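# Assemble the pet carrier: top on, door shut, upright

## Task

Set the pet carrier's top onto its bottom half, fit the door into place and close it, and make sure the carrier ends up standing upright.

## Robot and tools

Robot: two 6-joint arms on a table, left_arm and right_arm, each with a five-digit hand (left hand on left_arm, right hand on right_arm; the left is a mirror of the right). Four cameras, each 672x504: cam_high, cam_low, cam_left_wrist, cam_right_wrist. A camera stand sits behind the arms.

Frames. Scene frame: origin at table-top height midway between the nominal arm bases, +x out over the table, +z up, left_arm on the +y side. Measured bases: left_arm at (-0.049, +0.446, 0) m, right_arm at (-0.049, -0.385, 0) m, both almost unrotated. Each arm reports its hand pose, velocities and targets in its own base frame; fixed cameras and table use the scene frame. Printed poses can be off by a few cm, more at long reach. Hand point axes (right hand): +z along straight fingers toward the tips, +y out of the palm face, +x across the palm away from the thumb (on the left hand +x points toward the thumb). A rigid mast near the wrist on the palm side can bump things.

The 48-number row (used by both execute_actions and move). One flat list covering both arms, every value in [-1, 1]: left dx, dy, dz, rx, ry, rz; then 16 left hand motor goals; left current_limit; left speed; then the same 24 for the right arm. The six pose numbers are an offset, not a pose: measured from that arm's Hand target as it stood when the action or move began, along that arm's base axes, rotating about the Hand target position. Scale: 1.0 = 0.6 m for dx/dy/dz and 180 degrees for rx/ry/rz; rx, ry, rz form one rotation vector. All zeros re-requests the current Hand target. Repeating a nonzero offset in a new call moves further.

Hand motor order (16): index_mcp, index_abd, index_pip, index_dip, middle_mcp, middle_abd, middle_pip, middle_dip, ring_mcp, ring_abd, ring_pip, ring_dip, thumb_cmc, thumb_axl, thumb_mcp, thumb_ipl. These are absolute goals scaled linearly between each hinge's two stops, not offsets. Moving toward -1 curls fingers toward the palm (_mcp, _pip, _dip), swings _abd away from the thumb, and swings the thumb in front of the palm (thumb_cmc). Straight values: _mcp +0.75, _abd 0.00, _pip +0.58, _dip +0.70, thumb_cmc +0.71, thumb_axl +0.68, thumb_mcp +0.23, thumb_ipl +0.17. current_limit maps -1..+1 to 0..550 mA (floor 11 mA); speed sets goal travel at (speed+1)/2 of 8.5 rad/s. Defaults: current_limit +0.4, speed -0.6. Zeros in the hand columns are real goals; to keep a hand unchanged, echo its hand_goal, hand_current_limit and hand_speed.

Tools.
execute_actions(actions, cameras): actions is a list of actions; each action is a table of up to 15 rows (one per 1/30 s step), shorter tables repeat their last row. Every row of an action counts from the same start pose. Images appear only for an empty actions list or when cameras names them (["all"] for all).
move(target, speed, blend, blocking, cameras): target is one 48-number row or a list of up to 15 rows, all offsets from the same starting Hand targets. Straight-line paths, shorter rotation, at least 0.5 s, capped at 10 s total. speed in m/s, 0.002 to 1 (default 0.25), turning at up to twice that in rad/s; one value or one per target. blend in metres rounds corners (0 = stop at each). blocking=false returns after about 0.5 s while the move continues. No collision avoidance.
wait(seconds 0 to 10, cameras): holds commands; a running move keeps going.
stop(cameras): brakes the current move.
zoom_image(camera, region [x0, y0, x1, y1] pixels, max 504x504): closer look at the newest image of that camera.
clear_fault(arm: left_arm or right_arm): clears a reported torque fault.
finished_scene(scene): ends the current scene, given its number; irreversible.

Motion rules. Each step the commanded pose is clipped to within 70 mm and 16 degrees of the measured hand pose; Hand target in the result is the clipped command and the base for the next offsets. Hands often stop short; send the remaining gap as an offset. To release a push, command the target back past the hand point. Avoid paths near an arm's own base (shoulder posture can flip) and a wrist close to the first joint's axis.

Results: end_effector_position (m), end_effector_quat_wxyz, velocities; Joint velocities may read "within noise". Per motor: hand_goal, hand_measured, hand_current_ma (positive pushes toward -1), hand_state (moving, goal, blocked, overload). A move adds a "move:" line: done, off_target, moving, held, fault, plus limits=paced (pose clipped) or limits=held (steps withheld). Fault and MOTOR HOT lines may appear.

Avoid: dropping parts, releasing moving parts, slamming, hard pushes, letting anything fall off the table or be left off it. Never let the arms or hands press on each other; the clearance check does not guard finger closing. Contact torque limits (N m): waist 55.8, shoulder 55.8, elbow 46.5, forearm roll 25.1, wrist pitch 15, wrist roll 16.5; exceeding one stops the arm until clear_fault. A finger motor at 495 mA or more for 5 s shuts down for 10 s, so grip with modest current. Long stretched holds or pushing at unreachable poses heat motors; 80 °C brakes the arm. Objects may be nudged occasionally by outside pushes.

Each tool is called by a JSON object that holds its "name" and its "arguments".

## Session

{"name": "execute_actions", "arguments": {"actions": []}}

Scene clock: 0.00 s.
left_arm: end_effector_position=(+0.4936, +0.0433, +0.2641) hand_goal=(+0.754, +0.000, +0.576, +0.696, +0.754, +0.000, +0.576, +0.696, +0.754, +0.000, +0.576, +0.696, +0.714, +0.678, +0.226, +0.168) hand_measured=(+0.754, +0.000, +0.576, +0.696, +0.754, +0.000, +0.576, +0.696, +0.754, +0.000, +0.576, +0.696, +0.714, +0.678, +0.226, +0.168) hand_current_ma=(+0, +0, +0, +0, +0, +0, +0, +0, +0, +0, +0, +0, +0, +0, +0, +0) hand_state=(goal, goal, goal, goal, goal, goal, goal, overload, goal, goal, goal, goal, goal, goal, goal, goal) hand_current_limit=0.40 hand_speed=-0.60 end_effector_quat_wxyz=(+0.542, +0.465, +0.697, +0.059) | right_arm: end_effector_position=(+0.5279, +0.4068, +0.3826) hand_goal=(+0.754, +0.000, +0.576, +0.696, +0.754, +0.000, +0.576, +0.696, +0.754, +0.000, +0.576, +0.696, +0.714, +0.678, +0.226, +0.168) hand_measured=(+0.754, +0.000, +0.576, +0.696, +0.754, +0.000, +0.576, +0.696, +0.754, +0.000, +0.576, +0.696, +0.714, +0.678, +0.226, +0.168) hand_current_ma=(+0, +0, +0, +0, +0, +0, +0, +0, +0, +0, +0, +0, +0, +0, +0, +0) hand_state=(goal, goal, goal, goal, goal, goal, goal, goal, goal, goal, goal, goal, goal, goal, goal, goal) hand_current_limit=0.40 hand_speed=-0.60 end_effector_quat_wxyz=(-0.009, +0.103, +0.994, +0.034)
Joint positions: left_arm=[0.267 -0.279 -0.32 0.76 1.124 0.665] | right_arm=[0.568 -0.391 -1.337 0.082 -0.919 0.726]
Joint velocities: within noise
Joint torques (N m): no reading
Hand target: left_arm +0.4936, +0.0433, +0.2641; +0.542, +0.465, +0.697, +0.059 | right_arm +0.5279, +0.4068, +0.3826; -0.009, +0.103, +0.994, +0.034

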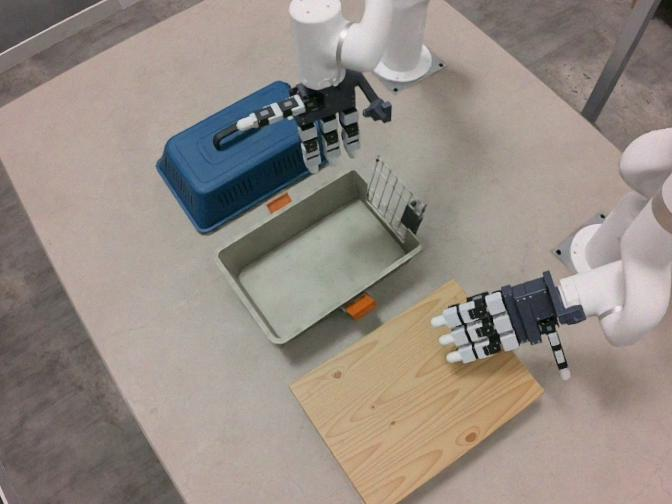

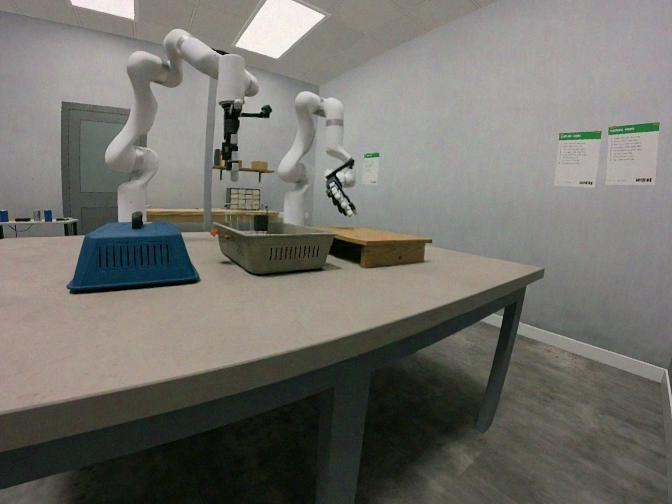

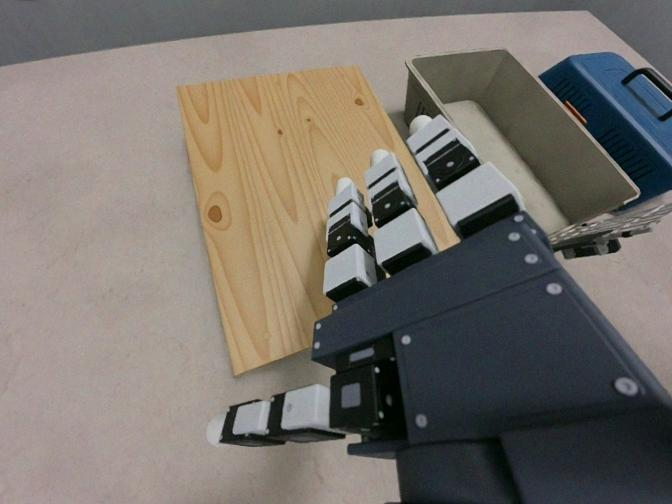

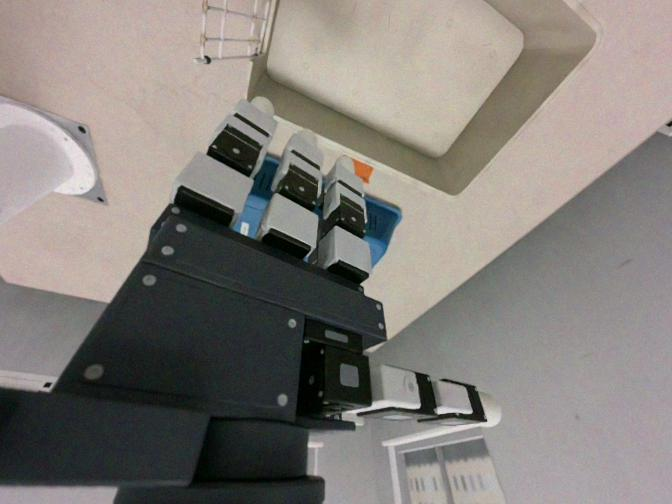

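{"name": "move", "arguments": {"target": [[0,0,0.15,0,0,0, 0.754,0,0.576,0.696, 0.754,0,0.576,0.696, 0.754,0,0.576,0.696, 0.714,0.678,0.226,0.168, 0.4,-0.6, 0,0,0.1,0,0,0, 0.754,0,0.576,0.696, 0.754,0,0.576,0.696, 0.754,0,0.576,0.696, 0.714,0.678,0.226,0.168, 0.4,-0.6],[-0.27,-0.32,0.15,0.342,-0.0285,-0.3635, 0.754,0,0.576,0.696, 0.754,0,0.576,0.696, 0.754,0,0.576,0.696, 0.714,0.678,0.226,0.168, 0.4,-0.6, 0.053,-0.511,0.1,-0.04,-0.2756,0.4865, -0.068,0,0.576,-0.609, -0.068,0,0.576,-0.609, 0.753,0,0.576,0.696, 0.714,0.678,0.226,0.168, 0.4,-0.4]], "cameras": ["cam_high","cam_low","cam_right_wrist","cam_left_wrist"], "speed": 0.35}}

Scene clock: 29.80 s.
left_arm: end_effector_position=(+0.3316, -0.1487, +0.3541) hand_goal=(+0.754, +0.000, +0.576, +0.696, +0.754, +0.000, +0.576, +0.696, +0.754, +0.000, +0.576, +0.696, +0.714, +0.678, +0.226, +0.168) hand_measured=(+0.758, +0.000, +0.576, +0.696, +0.758, +0.000, +0.576, +0.696, +0.758, +0.000, +0.576, +0.696, +0.718, +0.678, +0.224, +0.168) hand_current_ma=(+4, +0, +0, +0, +3, +0, +0, +0, +3, +0, +0, +0, +3, +0, -1, +0) hand_state=(goal, goal, goal, goal, goal, goal, goal, overload, goal, goal, goal, goal, goal, goal, goal, goal) hand_current_limit=0.40 hand_speed=-0.60 end_effector_quat_wxyz=(+0.217, +0.947, +0.204, +0.119) | right_arm: end_effector_position=(+0.5596, +0.1002, +0.4426) hand_goal=(-0.068, +0.000, +0.576, -0.608, -0.068, +0.000, +0.576, -0.608, +0.754, +0.000, +0.576, +0.696, +0.714, +0.678, +0.226, +0.168) hand_measured=(-0.060, +0.000, +0.576, -0.604, -0.060, +0.000, +0.576, -0.604, +0.752, +0.000, +0.576, +0.696, +0.712, +0.678, +0.224, +0.168) hand_current_ma=(+23, +0, +2, +8, +25, +0, +2, +9, -8, +0, +2, +0, -3, -2, -7, -1) hand_state=(goal, goal, goal, goal, goal, goal, goal, goal, goal, goal, goal, goal, goal, goal, goal, goal) hand_current_limit=0.40 hand_speed=-0.40 end_effector_quat_wxyz=(+0.354, -0.612, +0.707, +0.000)
Joint positions: left_arm=[-0.042 0.513 -0.264 2.4 0.543 0.134] | right_arm=[-0.069 -0.224 -1.208 0.908 -0.633 -2.156]
Joint torques (N m): left_arm=[-8.98 12.11 -23.37 0.95 -2.18 -1.53] | right_arm=[-11.03 21.35 -14.39 2.83 -1.54 0.52]
Hand target: left_arm +0.3316, -0.1487, +0.3541; +0.217, +0.947, +0.204, +0.119 | right_arm +0.5597, +0.1002, +0.4426; +0.354, -0.612, +0.707, +0.000
Off the commanded pose: left_arm 0.000 m, 0 deg | right_arm 0.000 m, 0 deg.
move: done

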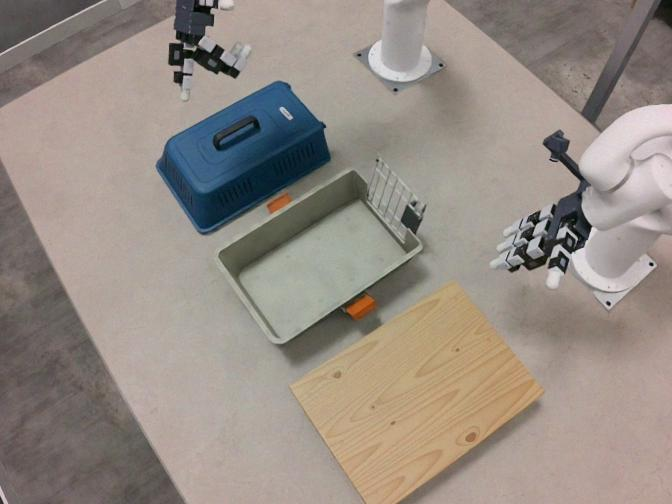

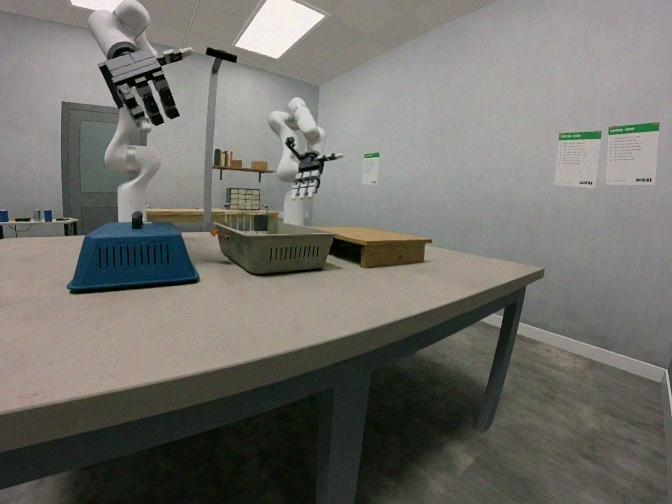

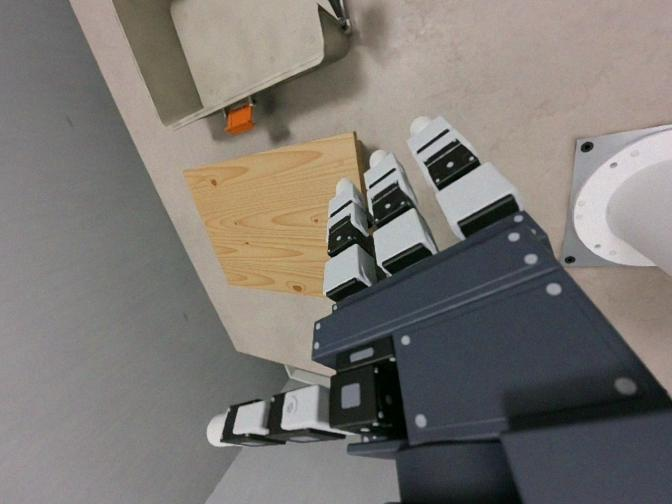

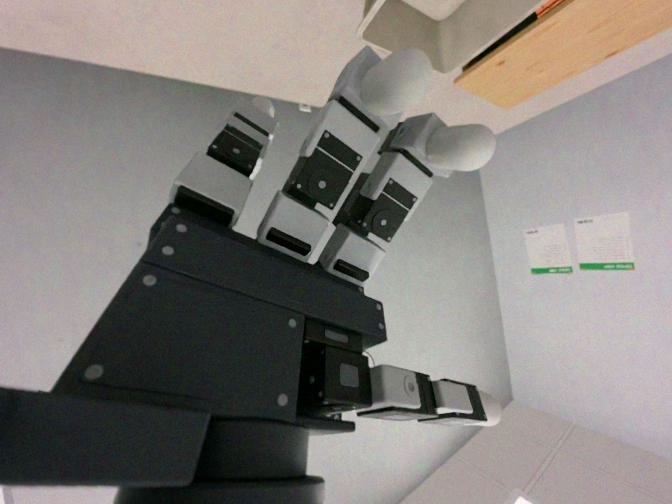

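{"name": "zoom_image", "arguments": {"camera": "cam_high", "region": [200, 105, 270, 160]}}

{"name": "zoom_image", "arguments": {"camera": "cam_high", "region": [140, 60, 460, 360]}}

{"name": "zoom_image", "arguments": {"camera": "cam_low", "region": [90, 140, 210, 260]}}

Scaled by 7.200 from the camera's 672x504 image, which has a finer 960x720 frame.

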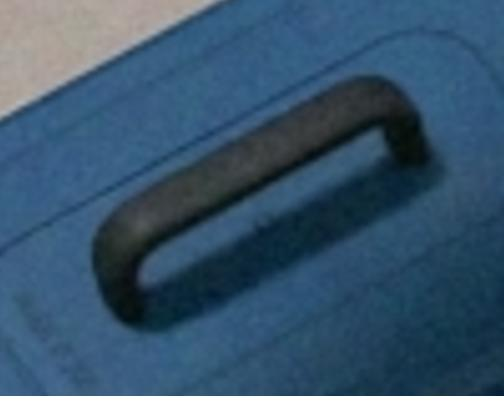

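Scaled by 1.575 from the camera's 672x504 image, which has a finer 960x720 frame.

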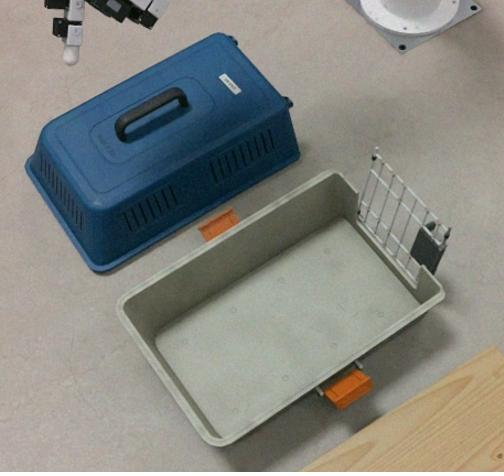

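Scaled by 4.200 from the camera's 672x504 image, which has a finer 960x720 frame.

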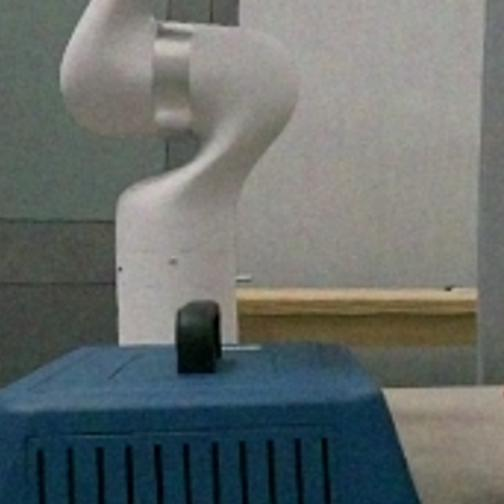

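{"name": "move", "arguments": {"target": [[-0.2585,-0.3055,-0.1985,0.342,-0.0285,-0.3635, 0.754,0,0.576,0.696, 0.754,0,0.576,0.696, 0.754,0,0.576,0.696, 0.714,0.678,0.226,0.168, 0.4,-0.6, 0.0288,0.0597,-0.2377,0,-0.25,0.433, -0.068,0,0.576,-0.609, -0.068,0,0.576,-0.609, 0.753,0,0.576,0.696, 0.714,0.678,0.226,0.168, 0.4,-0.4],[-0.2585,-0.3055,-0.1985,0.342,-0.0285,-0.3635, 0.754,0,0.576,0.696, 0.754,0,0.576,0.696, 0.754,0,0.576,0.696, 0.714,0.678,0.226,0.168, 0.4,-0.6, 0.0288,0.0597,-0.4627,0,-0.25,0.433, -0.068,0,0.576,-0.609, -0.068,0,0.576,-0.609, 0.753,0,0.576,0.696, 0.714,0.678,0.226,0.168, 0.4,-0.4]], "cameras": ["cam_high","cam_low","cam_left_wrist"], "speed": 0.3}}

{"name": "zoom_image", "arguments": {"camera": "cam_low", "region": [90, 140, 210, 260]}}

{"name": "zoom_image", "arguments": {"camera": "cam_high", "region": [160, 60, 300, 200]}}

Scene clock: 49.60 s.
left_arm: end_effector_position=(+0.1765, -0.3320, +0.2350) hand_goal=(+0.754, +0.000, +0.576, +0.696, +0.754, +0.000, +0.576, +0.696, +0.754, +0.000, +0.576, +0.696, +0.714, +0.678, +0.226, +0.168) hand_measured=(+0.750, +0.000, +0.576, +0.696, +0.750, +0.000, +0.576, +0.696, +0.750, +0.000, +0.576, +0.696, +0.710, +0.678, +0.224, +0.168) hand_current_ma=(-4, +0, +0, +0, -3, +0, +0, +0, -3, +0, +0, +0, -2, +0, -2, +0) hand_state=(goal, goal, goal, goal, goal, goal, goal, overload, goal, goal, goal, goal, goal, goal, goal, goal) hand_current_limit=0.40 hand_speed=-0.60 end_effector_quat_wxyz=(-0.236, +0.875, -0.409, +0.109) | right_arm: end_effector_position=(+0.5769, +0.1360, +0.1650) hand_goal=(-0.068, +0.000, +0.576, -0.608, -0.068, +0.000, +0.576, -0.608, +0.754, +0.000, +0.576, +0.696, +0.714, +0.678, +0.226, +0.168) hand_measured=(-0.066, +0.000, +0.576, -0.604, -0.066, +0.000, +0.576, -0.604, +0.744, +0.000, +0.576, +0.696, +0.706, +0.678, +0.224, +0.168) hand_current_ma=(+3, +0, +2, +8, +4, +0, +2, +9, -29, +0, +0, +0, -24, -2, -7, -1) hand_state=(goal, goal, goal, goal, goal, goal, goal, goal, goal, goal, goal, goal, goal, goal, goal, goal) hand_current_limit=0.40 hand_speed=-0.40 end_effector_quat_wxyz=(-0.500, +0.866, +0.000, +0.000)
Joint positions: left_arm=[-1.194 -0.037 -0.584 3.824 0.855 -0.855] | right_arm=[-0.02 -0.745 -1.244 1.285 -1.126 -4.153]
Joint torques (N m): left_arm=[-7.05 3.66 -20.74 1.53 1.75 1.38] | right_arm=[-3.74 38.55 -19.84 2.18 0.9 -0.84]
Hand target: left_arm +0.1765, -0.3320, +0.2350; -0.236, +0.875, -0.409, +0.109 | right_arm +0.5769, +0.1360, +0.1649; -0.500, +0.866, +0.000, +0.000
Off the commanded pose: left_arm 0.000 m, 0 deg | right_arm 0.000 m, 0 deg.
move: done
Images, in order (width x height): cam_high 672x504, cam_low 672x504, cam_left_wrist 672x504.

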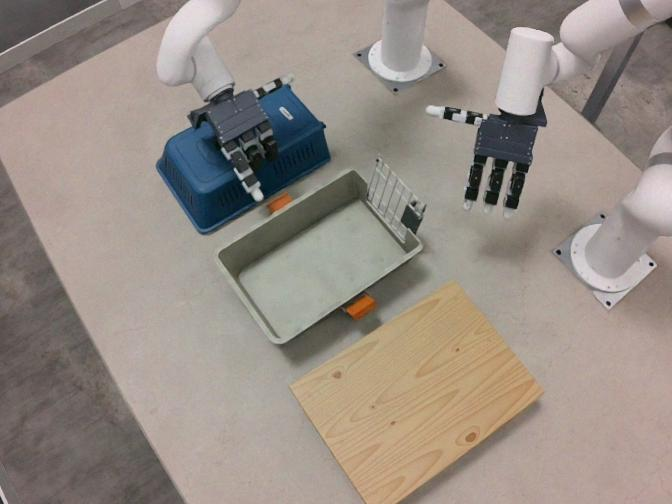

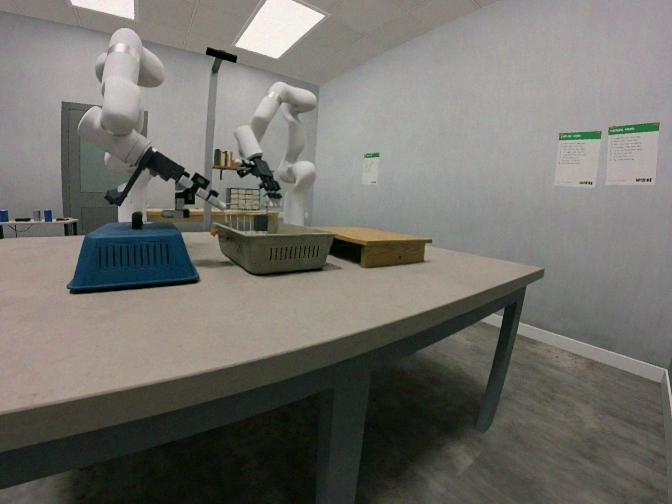

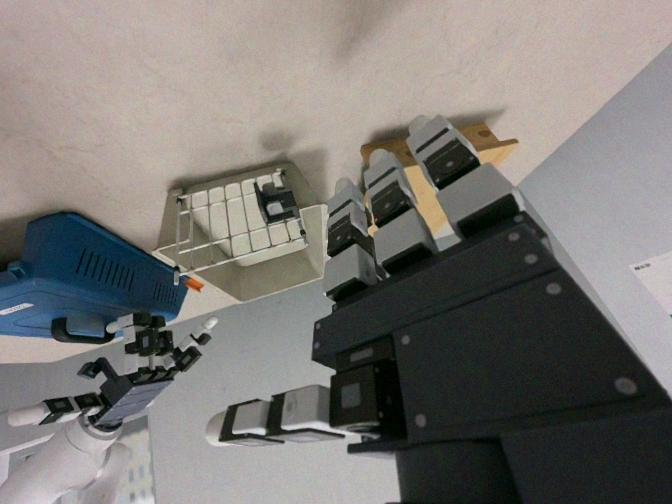

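Scaled by 4.200 from the camera's 672x504 image, which has a finer 960x720 frame.

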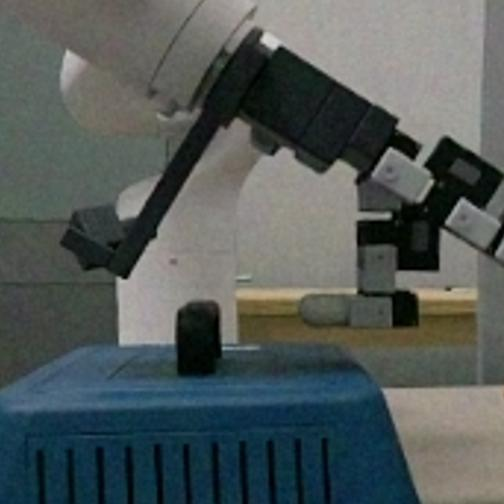

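Scaled by 3.600 from the camera's 672x504 image, which has a finer 960x720 frame.

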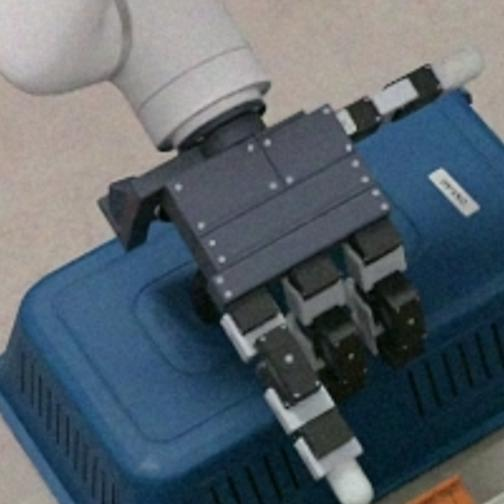

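{"name": "zoom_image", "arguments": {"camera": "cam_left_wrist", "region": [20, 280, 220, 400]}}

{"name": "move", "arguments": {"target": [[0,0,0,0,0,0, 0.754,0,0.576,0.696, 0.754,0,0.576,0.696, 0.754,0,0.576,0.696, 0.714,0.678,0.226,0.168, 0.4,-0.6, 0,0,-0.034,0,0,0, -0.068,0,0.576,-0.609, -0.068,0,0.576,-0.609, 0.753,0,0.576,0.696, 0.714,0.678,0.226,0.168, 0.4,-0.4],[0,0,0,0,0,0, 0.754,0,0.576,0.696, 0.754,0,0.576,0.696, 0.754,0,0.576,0.696, 0.714,0.678,0.226,0.168, 0.4,-0.6, 0,-0.088,-0.034,0,0,0, -0.068,0,0.576,-0.609, -0.068,0,0.576,-0.609, 0.753,0,0.576,0.696, 0.714,0.678,0.226,0.168, 0.4,-0.4]], "cameras": ["cam_high","cam_low","cam_left_wrist"], "speed": 0.08}}

{"name": "zoom_image", "arguments": {"camera": "cam_left_wrist", "region": [20, 280, 220, 400]}}

{"name": "zoom_image", "arguments": {"camera": "cam_low", "region": [100, 180, 180, 240]}}

Scaled by 2.520 from the camera's 672x504 image, which has a finer 960x720 frame.

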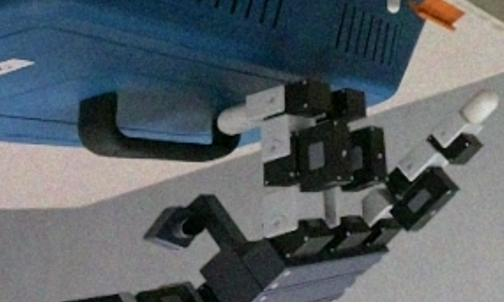

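Scene clock: 59.33 s.
left_arm: end_effector_position=(+0.1765, -0.3320, +0.2350) hand_goal=(+0.754, +0.000, +0.576, +0.696, +0.754, +0.000, +0.576, +0.696, +0.754, +0.000, +0.576, +0.696, +0.714, +0.678, +0.226, +0.168) hand_measured=(+0.750, +0.000, +0.576, +0.696, +0.750, +0.000, +0.576, +0.696, +0.750, +0.000, +0.576, +0.696, +0.710, +0.678, +0.224, +0.168) hand_current_ma=(-4, +0, +0, +0, -3, +0, +0, +0, -3, +0, +0, +0, -2, +0, -2, +0) hand_state=(goal, goal, goal, goal, goal, goal, goal, overload, goal, goal, goal, goal, goal, goal, goal, goal) hand_current_limit=0.40 hand_speed=-0.60 end_effector_quat_wxyz=(-0.236, +0.875, -0.409, +0.109) | right_arm: end_effector_position=(+0.5769, +0.0833, +0.1445) hand_goal=(-0.068, +0.000, +0.576, -0.608, -0.068, +0.000, +0.576, -0.608, +0.754, +0.000, +0.576, +0.696, +0.714, +0.678, +0.226, +0.168) hand_measured=(-0.068, +0.000, +0.576, -0.604, -0.068, +0.000, +0.576, -0.604, +0.744, +0.000, +0.576, +0.696, +0.706, +0.678, +0.224, +0.168) hand_current_ma=(+2, +0, +2, +8, +2, +0, +2, +9, -29, +0, +0, +0, -24, -2, -7, -1) hand_state=(goal, goal, goal, goal, goal, goal, goal, goal, goal, goal, goal, goal, goal, goal, goal, goal) hand_current_limit=0.40 hand_speed=-0.40 end_effector_quat_wxyz=(-0.500, +0.866, +0.000, +0.000)
Joint positions: left_arm=[-1.194 -0.037 -0.584 3.824 0.855 -0.855] | right_arm=[-0.108 -0.787 -1.258 1.225 -1.156 -4.195]
Joint torques (N m): left_arm=[-8.87 3.73 -20.15 1.63 -1.61 1.33] | right_arm=[-11.01 37.53 -19.78 -1.42 -2.71 -1.05]
Hand target: left_arm +0.1765, -0.3320, +0.2350; -0.236, +0.875, -0.409, +0.109 | right_arm +0.5769, +0.0832, +0.1445; -0.500, +0.866, +0.000, +0.000
Off the commanded pose: left_arm 0.000 m, 0 deg | right_arm 0.000 m, 0 deg.
move: done
Images, in order (width x height): cam_high 672x504, cam_low 672x504, cam_left_wrist 672x504.

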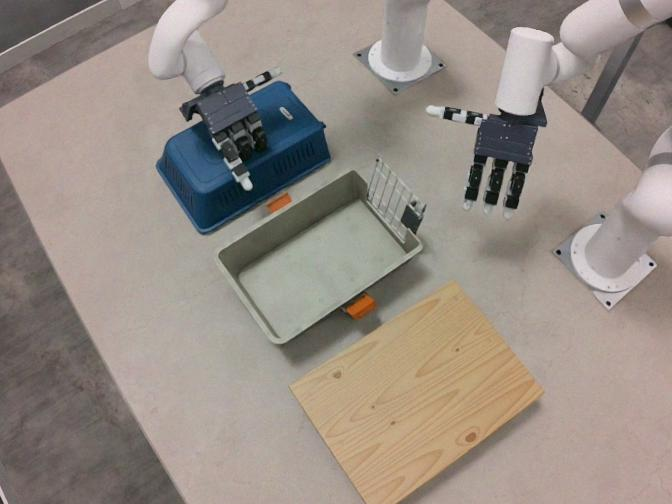

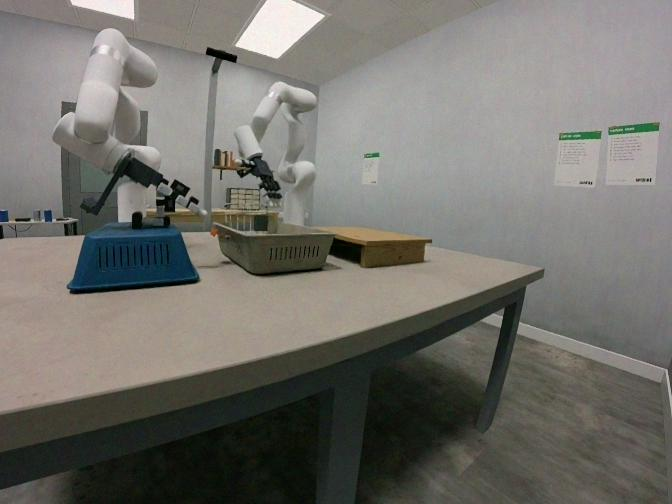

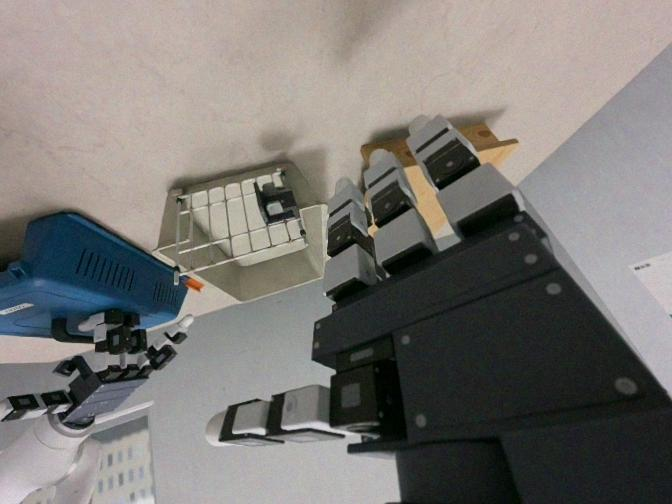

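Scaled by 2.520 from the camera's 672x504 image, which has a finer 960x720 frame.

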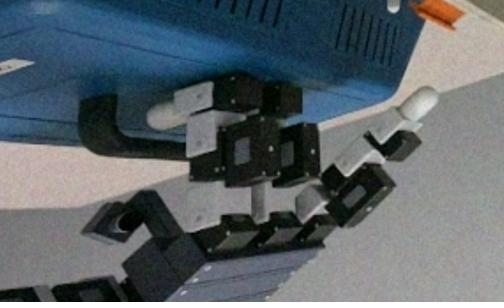

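Scaled by 6.300 from the camera's 672x504 image, which has a finer 960x720 frame.

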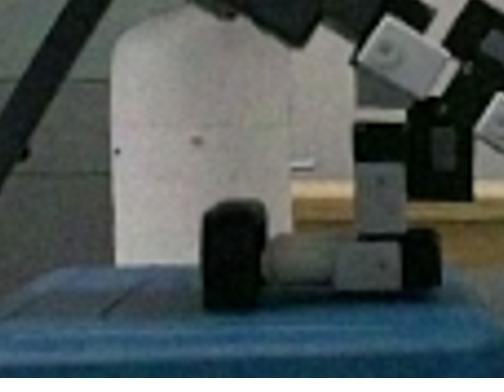

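{"name": "move", "arguments": {"target": [[0,0,0,0,0,0, 0.754,0,0.576,0.696, 0.754,0,0.576,0.696, 0.754,0,0.576,0.696, 0.714,0.678,0.226,0.168, 0.4,-0.6, 0,-0.05,0,0,0,0, -0.068,0,0.576,-0.609, -0.068,0,0.576,-0.609, 0.753,0,0.576,0.696, 0.714,0.678,0.226,0.168, 0.4,-0.4],[0,0,0,0,0,0, 0.754,0,0.576,0.696, 0.754,0,0.576,0.696, 0.754,0,0.576,0.696, 0.714,0.678,0.226,0.168, 0.4,-0.6, 0,-0.05,0,0,0,0, -0.068,0,0.576,-0.609, -0.068,0,0.576,-0.609, 0.753,0,0.576,0.696, -0.571,0.678,0.226,0.168, 0.4,-0.4],[0,0,0,0,0,0, 0.754,0,0.576,0.696, 0.754,0,0.576,0.696, 0.754,0,0.576,0.696, 0.714,0.678,0.226,0.168, 0.4,-0.6, 0,-0.05,0,0,0,0, -0.068,0,0.576,-0.609, -0.068,0,0.576,-0.609, 0.753,0,0.576,0.696, -0.571,0.678,0.056,-0.265, 0.4,-0.4]], "cameras": ["cam_high","cam_low","cam_left_wrist"], "speed": 0.05}}

{"name": "zoom_image", "arguments": {"camera": "cam_left_wrist", "region": [20, 280, 220, 400]}}

{"name": "zoom_image", "arguments": {"camera": "cam_low", "region": [100, 180, 180, 240]}}

Scene clock: 67.20 s.
left_arm: end_effector_position=(+0.1765, -0.3320, +0.2350) hand_goal=(+0.754, +0.000, +0.576, +0.696, +0.754, +0.000, +0.576, +0.696, +0.754, +0.000, +0.576, +0.696, +0.714, +0.678, +0.226, +0.168) hand_measured=(+0.750, +0.000, +0.576, +0.696, +0.750, +0.000, +0.576, +0.696, +0.750, +0.000, +0.576, +0.696, +0.710, +0.678, +0.224, +0.168) hand_current_ma=(-4, +0, +0, +0, -3, +0, +0, +0, -3, +0, +0, +0, -2, +0, -2, +0) hand_state=(goal, goal, goal, goal, goal, goal, goal, overload, goal, goal, goal, goal, goal, goal, goal, goal) hand_current_limit=0.40 hand_speed=-0.60 end_effector_quat_wxyz=(-0.236, +0.875, -0.409, +0.109) | right_arm: end_effector_position=(+0.5769, +0.0532, +0.1445) hand_goal=(-0.068, +0.000, +0.576, -0.608, -0.068, +0.000, +0.576, -0.608, +0.754, +0.000, +0.576, +0.696, -0.570, +0.678, +0.056, -0.264) hand_measured=(-0.068, +0.000, +0.576, -0.604, -0.068, +0.000, +0.576, -0.604, +0.744, +0.000, +0.576, +0.696, -0.568, +0.678, +0.058, -0.260) hand_current_ma=(+2, +0, +2, +8, +2, +0, +2, +9, -29, +0, +0, +0, +4, -2, +4, +11) hand_state=(goal, goal, goal, goal, goal, goal, goal, goal, goal, goal, goal, goal, goal, goal, goal, goal) hand_current_limit=0.40 hand_speed=-0.40 end_effector_quat_wxyz=(-0.500, +0.866, +0.000, +0.000)
Joint positions: left_arm=[-1.194 -0.037 -0.584 3.824 0.855 -0.855] | right_arm=[-0.157 -0.794 -1.272 1.182 -1.179 -4.198]
Joint torques (N m): left_arm=[-9.03 4.67 -20.37 1.59 -1.63 1.26] | right_arm=[-11.28 38.73 -19.3 -1.69 -2.44 -0.85]
Hand target: left_arm +0.1765, -0.3320, +0.2350; -0.236, +0.875, -0.409, +0.109 | right_arm +0.5769, +0.0532, +0.1445; -0.500, +0.866, +0.000, +0.000
Off the commanded pose: left_arm 0.000 m, 0 deg | right_arm 0.000 m, 0 deg.
move: done
Images, in order (width x height): cam_high 672x504, cam_low 672x504, cam_left_wrist 672x504.

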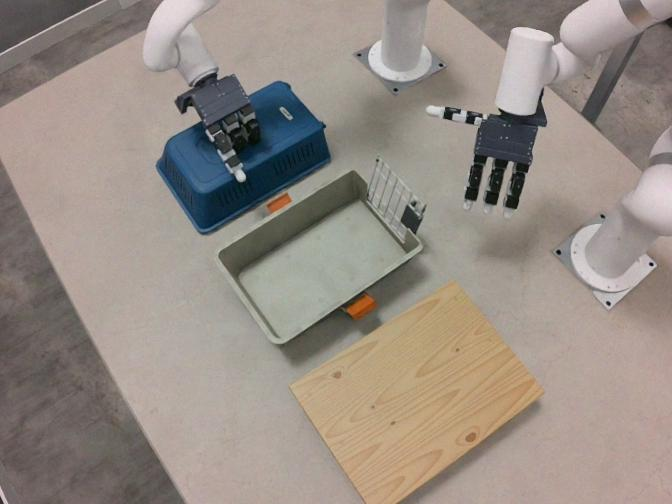

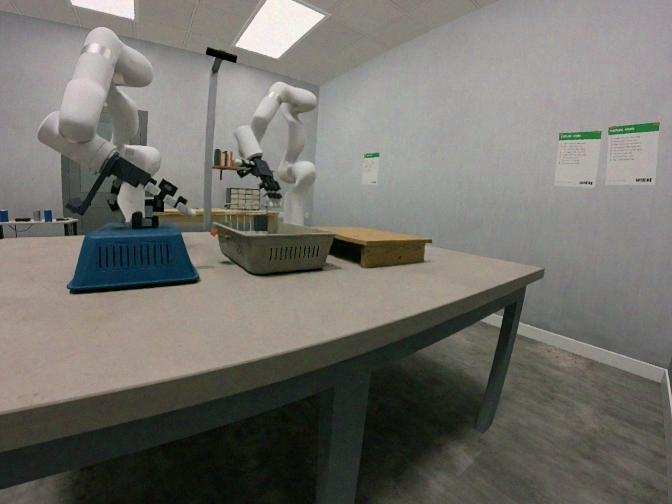

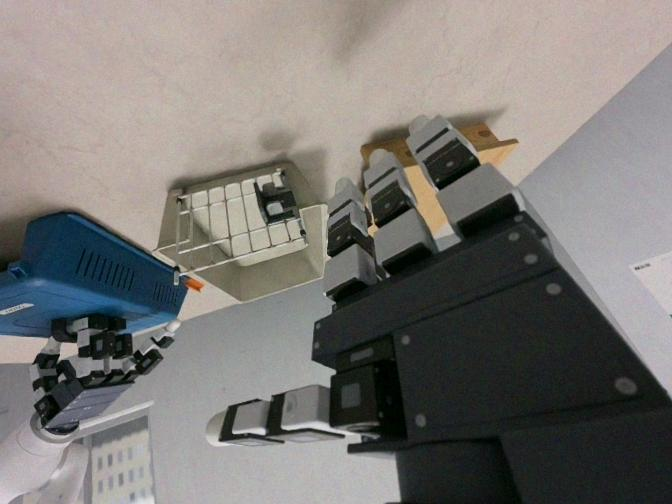

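Scaled by 2.520 from the camera's 672x504 image, which has a finer 960x720 frame.

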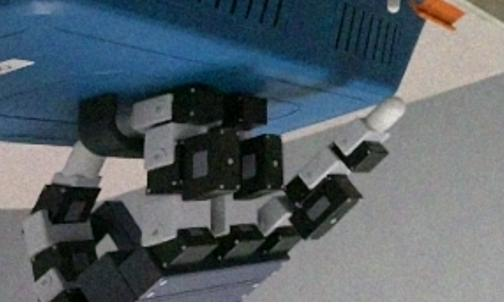

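Scaled by 6.300 from the camera's 672x504 image, which has a finer 960x720 frame.

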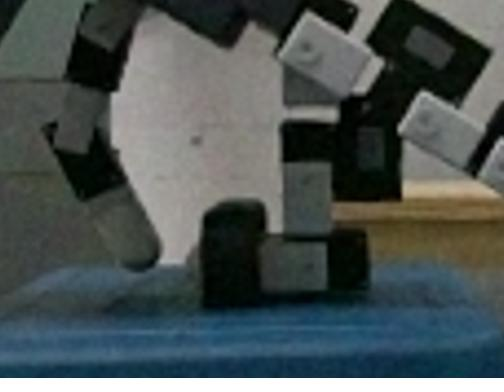

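{"name": "move", "arguments": {"target": [[0,0,0,0,0,0, 0.754,0,0.576,0.696, 0.754,0,0.576,0.696, 0.754,0,0.576,0.696, 0.714,0.678,0.226,0.168, 0.4,-0.6, 0,0,0,0,0,0, -0.11,0,0.576,-0.68, -0.11,0,0.576,-0.68, 0.753,0,0.576,0.696, -0.571,0.678,0.0,-0.43, 0.4,-0.7],[0,0,0,0,0,0, 0.754,0,0.576,0.696, 0.754,0,0.576,0.696, 0.754,0,0.576,0.696, 0.714,0.678,0.226,0.168, 0.4,-0.6, 0,0,0,0,0,0, -0.11,0,0.576,-0.68, -0.11,0,0.576,-0.68, 0.753,0,0.576,0.696, -0.571,0.678,-0.112,-0.481, 0.4,-0.75],[0,0,0,0,0,0, 0.754,0,0.576,0.696, 0.754,0,0.576,0.696, 0.754,0,0.576,0.696, 0.714,0.678,0.226,0.168, 0.4,-0.6, 0,0,0.03,0,0,0, -0.11,0,0.576,-0.68, -0.11,0,0.576,-0.68, 0.753,0,0.576,0.696, -0.571,0.678,-0.112,-0.481, 0.4,-0.75]], "cameras": ["cam_high","cam_low","cam_left_wrist"], "speed": 0.04}}

{"name": "zoom_image", "arguments": {"camera": "cam_left_wrist", "region": [20, 280, 220, 400]}}

{"name": "zoom_image", "arguments": {"camera": "cam_low", "region": [60, 170, 240, 300]}}

Scene clock: 75.63 s.
left_arm: end_effector_position=(+0.1765, -0.3320, +0.2350) hand_goal=(+0.754, +0.000, +0.576, +0.696, +0.754, +0.000, +0.576, +0.696, +0.754, +0.000, +0.576, +0.696, +0.714, +0.678, +0.226, +0.168) hand_measured=(+0.750, +0.000, +0.576, +0.696, +0.750, +0.000, +0.576, +0.696, +0.750, +0.000, +0.576, +0.696, +0.710, +0.678, +0.224, +0.168) hand_current_ma=(-4, +0, +0, +0, -3, +0, +0, +0, -3, +0, +0, +0, -2, +0, -2, +0) hand_state=(goal, goal, goal, goal, goal, goal, goal, overload, goal, goal, goal, goal, goal, goal, goal, goal) hand_current_limit=0.40 hand_speed=-0.60 end_effector_quat_wxyz=(-0.236, +0.875, -0.409, +0.109) | right_arm: end_effector_position=(+0.5769, +0.0532, +0.1625) hand_goal=(-0.110, +0.000, +0.576, -0.680, -0.110, +0.000, +0.576, -0.680, +0.754, +0.000, +0.576, +0.696, -0.570, +0.678, -0.112, -0.480) hand_measured=(-0.074, +0.004, +0.596, -0.676, -0.094, +0.000, +0.588, -0.664, +0.744, +0.000, +0.576, +0.696, -0.584, +0.672, -0.036, -0.444) hand_current_ma=(+141, +10, +68, +10, +56, +0, +35, +51, -29, +0, +0, +0, -43, -17, +385, +184) hand_state=(blocked, goal, blocked, goal, goal, goal, goal, goal, goal, goal, goal, goal, goal, goal, moving, blocked) hand_current_limit=0.40 hand_speed=-0.75 end_effector_quat_wxyz=(-0.500, +0.866, +0.000, +0.000)
Joint positions: left_arm=[-1.194 -0.037 -0.584 3.824 0.855 -0.855] | right_arm=[-0.157 -0.763 -1.269 1.171 -1.19 -4.169]
Joint torques (N m): left_arm=[-8.11 3.72 -21.08 1.33 -1.57 1.27] | right_arm=[-6.96 72.23 -10.79 -0.93 -3.19 1.29]
Hand target: left_arm +0.1765, -0.3320, +0.2350; -0.236, +0.875, -0.409, +0.109 | right_arm +0.5769, +0.0532, +0.1625; -0.500, +0.866, +0.000, +0.000
Off the commanded pose: left_arm 0.000 m, 0 deg | right_arm 0.000 m, 0 deg.
move: done
Images, in order (width x height): cam_high 672x504, cam_low 672x504, cam_left_wrist 672x504.

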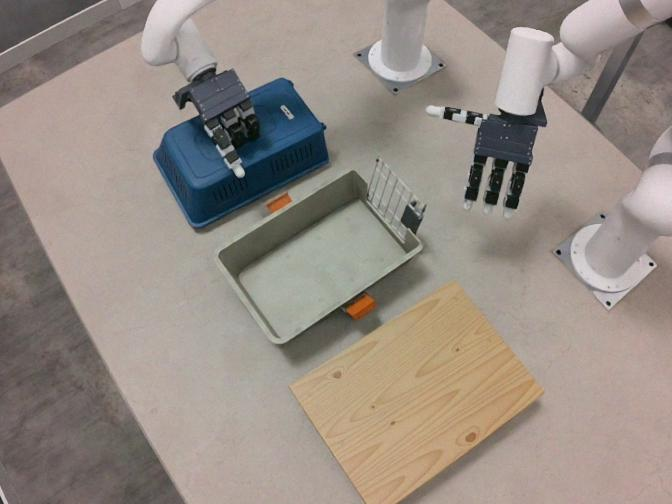

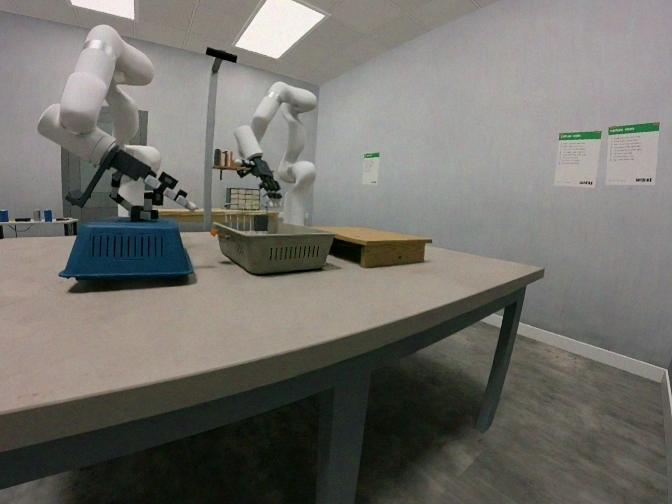

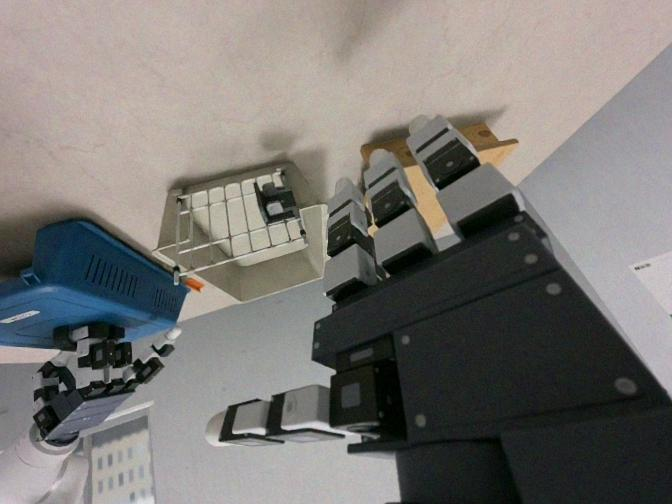

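Scaled by 2.520 from the camera's 672x504 image, which has a finer 960x720 frame.

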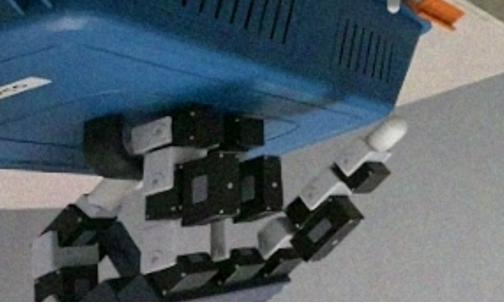

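Scaled by 2.800 from the camera's 672x504 image, which has a finer 960x720 frame.

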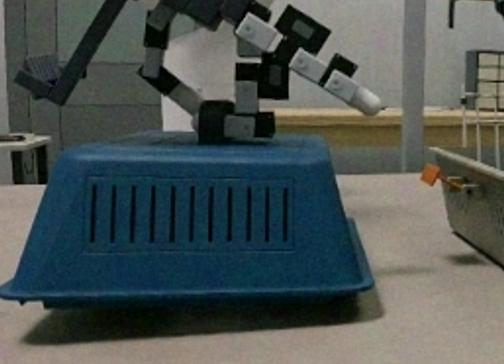

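{"name": "move", "arguments": {"target": [[0,0,0,0,0,0, 0.754,0,0.576,0.696, 0.754,0,0.576,0.696, 0.754,0,0.576,0.696, 0.714,0.678,0.226,0.168, 0.4,-0.6, 0,0,0.4125,0,0,0, -0.11,0,0.576,-0.68, -0.11,0,0.576,-0.68, 0.753,0,0.576,0.696, -0.571,0.678,-0.112,-0.481, 0.4,-0.75],[0,0,0,0,0,0, 0.754,0,0.576,0.696, 0.754,0,0.576,0.696, 0.754,0,0.576,0.696, 0.714,0.678,0.226,0.168, 0.4,-0.6, 0.033,0.617,0.4125,0.0192,0.0047,0.0348, -0.11,0,0.576,-0.68, -0.11,0,0.576,-0.68, 0.753,0,0.576,0.696, -0.571,0.678,-0.112,-0.481, 0.4,-0.75]], "cameras": ["cam_high","cam_low","cam_left_wrist"], "speed": [0.1,0.14]}}

{"name": "zoom_image", "arguments": {"camera": "cam_low", "region": [200, 120, 370, 290]}}

{"name": "zoom_image", "arguments": {"camera": "cam_high", "region": [170, 110, 450, 370]}}

{"name": "zoom_image", "arguments": {"camera": "cam_left_wrist", "region": [100, 130, 360, 400]}}

Scene clock: 91.37 s.
left_arm: end_effector_position=(+0.1765, -0.3320, +0.2350) hand_goal=(+0.754, +0.000, +0.576, +0.696, +0.754, +0.000, +0.576, +0.696, +0.754, +0.000, +0.576, +0.696, +0.714, +0.678, +0.226, +0.168) hand_measured=(+0.750, +0.000, +0.576, +0.696, +0.750, +0.000, +0.576, +0.696, +0.750, +0.000, +0.576, +0.696, +0.710, +0.678, +0.224, +0.168) hand_current_ma=(-4, +0, +0, +0, -3, +0, +0, +0, -3, +0, +0, +0, -2, +0, -2, +0) hand_state=(goal, goal, goal, goal, goal, goal, goal, overload, goal, goal, goal, goal, goal, goal, goal, goal) hand_current_limit=0.40 hand_speed=-0.60 end_effector_quat_wxyz=(-0.236, +0.875, -0.409, +0.109) | right_arm: end_effector_position=(+0.5967, +0.4235, +0.4101) hand_goal=(-0.110, +0.000, +0.576, -0.680, -0.110, +0.000, +0.576, -0.680, +0.754, +0.000, +0.576, +0.696, -0.570, +0.678, -0.112, -0.480) hand_measured=(-0.074, +0.004, +0.598, -0.674, -0.092, +0.000, +0.588, -0.668, +0.744, +0.000, +0.576, +0.696, -0.582, +0.672, -0.052, -0.450) hand_current_ma=(+143, +10, +72, +17, +63, +0, +35, +41, -29, +0, +0, +0, -40, -17, +310, +136) hand_state=(blocked, goal, blocked, goal, goal, goal, goal, goal, goal, goal, goal, goal, goal, goal, blocked, moving) hand_current_limit=0.40 hand_speed=-0.75 end_effector_quat_wxyz=(-0.525, +0.849, +0.043, -0.034)
Joint positions: left_arm=[-1.194 -0.037 -0.584 3.824 0.855 -0.855] | right_arm=[0.397 -0.691 -1.743 1.273 -1.118 -3.51]
Joint torques (N m): left_arm=[-8.5 3.49 -19.75 1.59 -1.75 1.23] | right_arm=[12.87 44.16 -24.7 -0.76 1.04 1.3]
Hand target: left_arm +0.1765, -0.3320, +0.2350; -0.236, +0.875, -0.409, +0.109 | right_arm +0.5967, +0.4234, +0.4100; -0.525, +0.849, +0.043, -0.034
Off the commanded pose: left_arm 0.000 m, 0 deg | right_arm 0.000 m, 0 deg.
move: done
Images, in order (width x height): cam_high 672x504, cam_low 672x504, cam_left_wrist 672x504.

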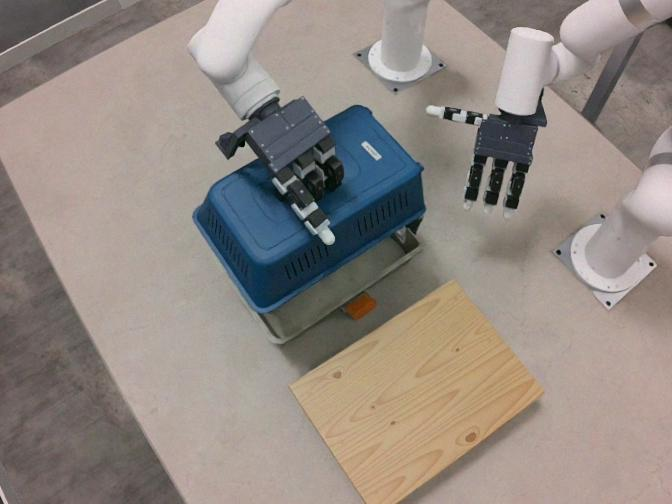

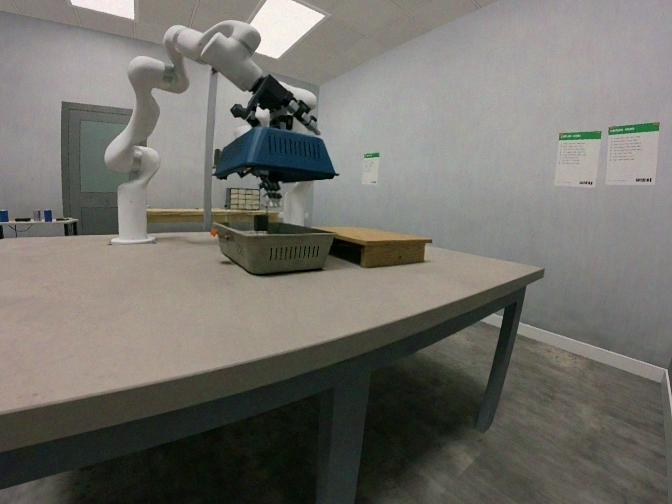

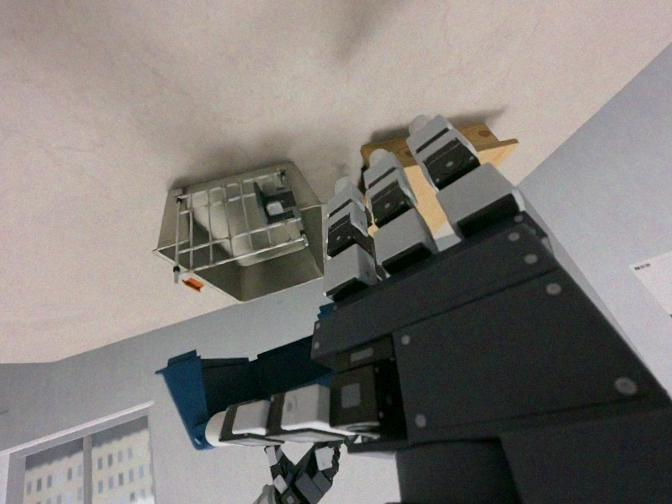

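Scaled by 2.965 from the camera's 672x504 image, which has a finer 960x720 frame.

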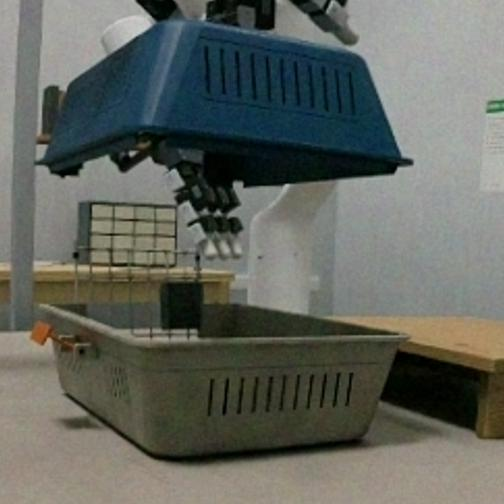

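Scaled by 1.800 from the camera's 672x504 image, which has a finer 960x720 frame.

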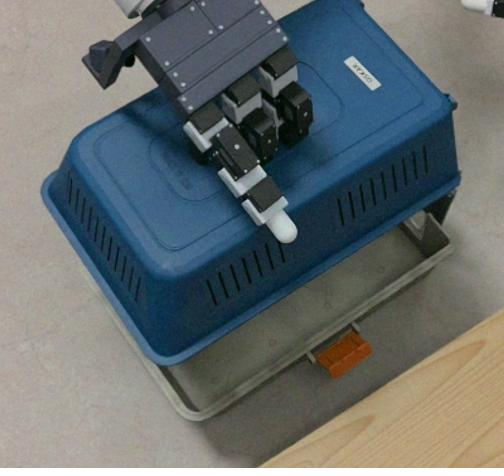

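Scaled by 1.867 from the camera's 672x504 image, which has a finer 960x720 frame.

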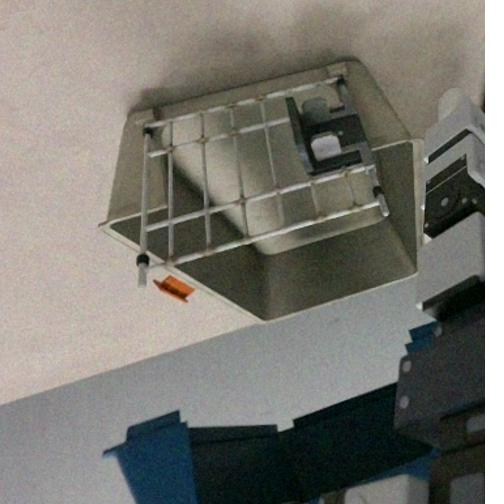

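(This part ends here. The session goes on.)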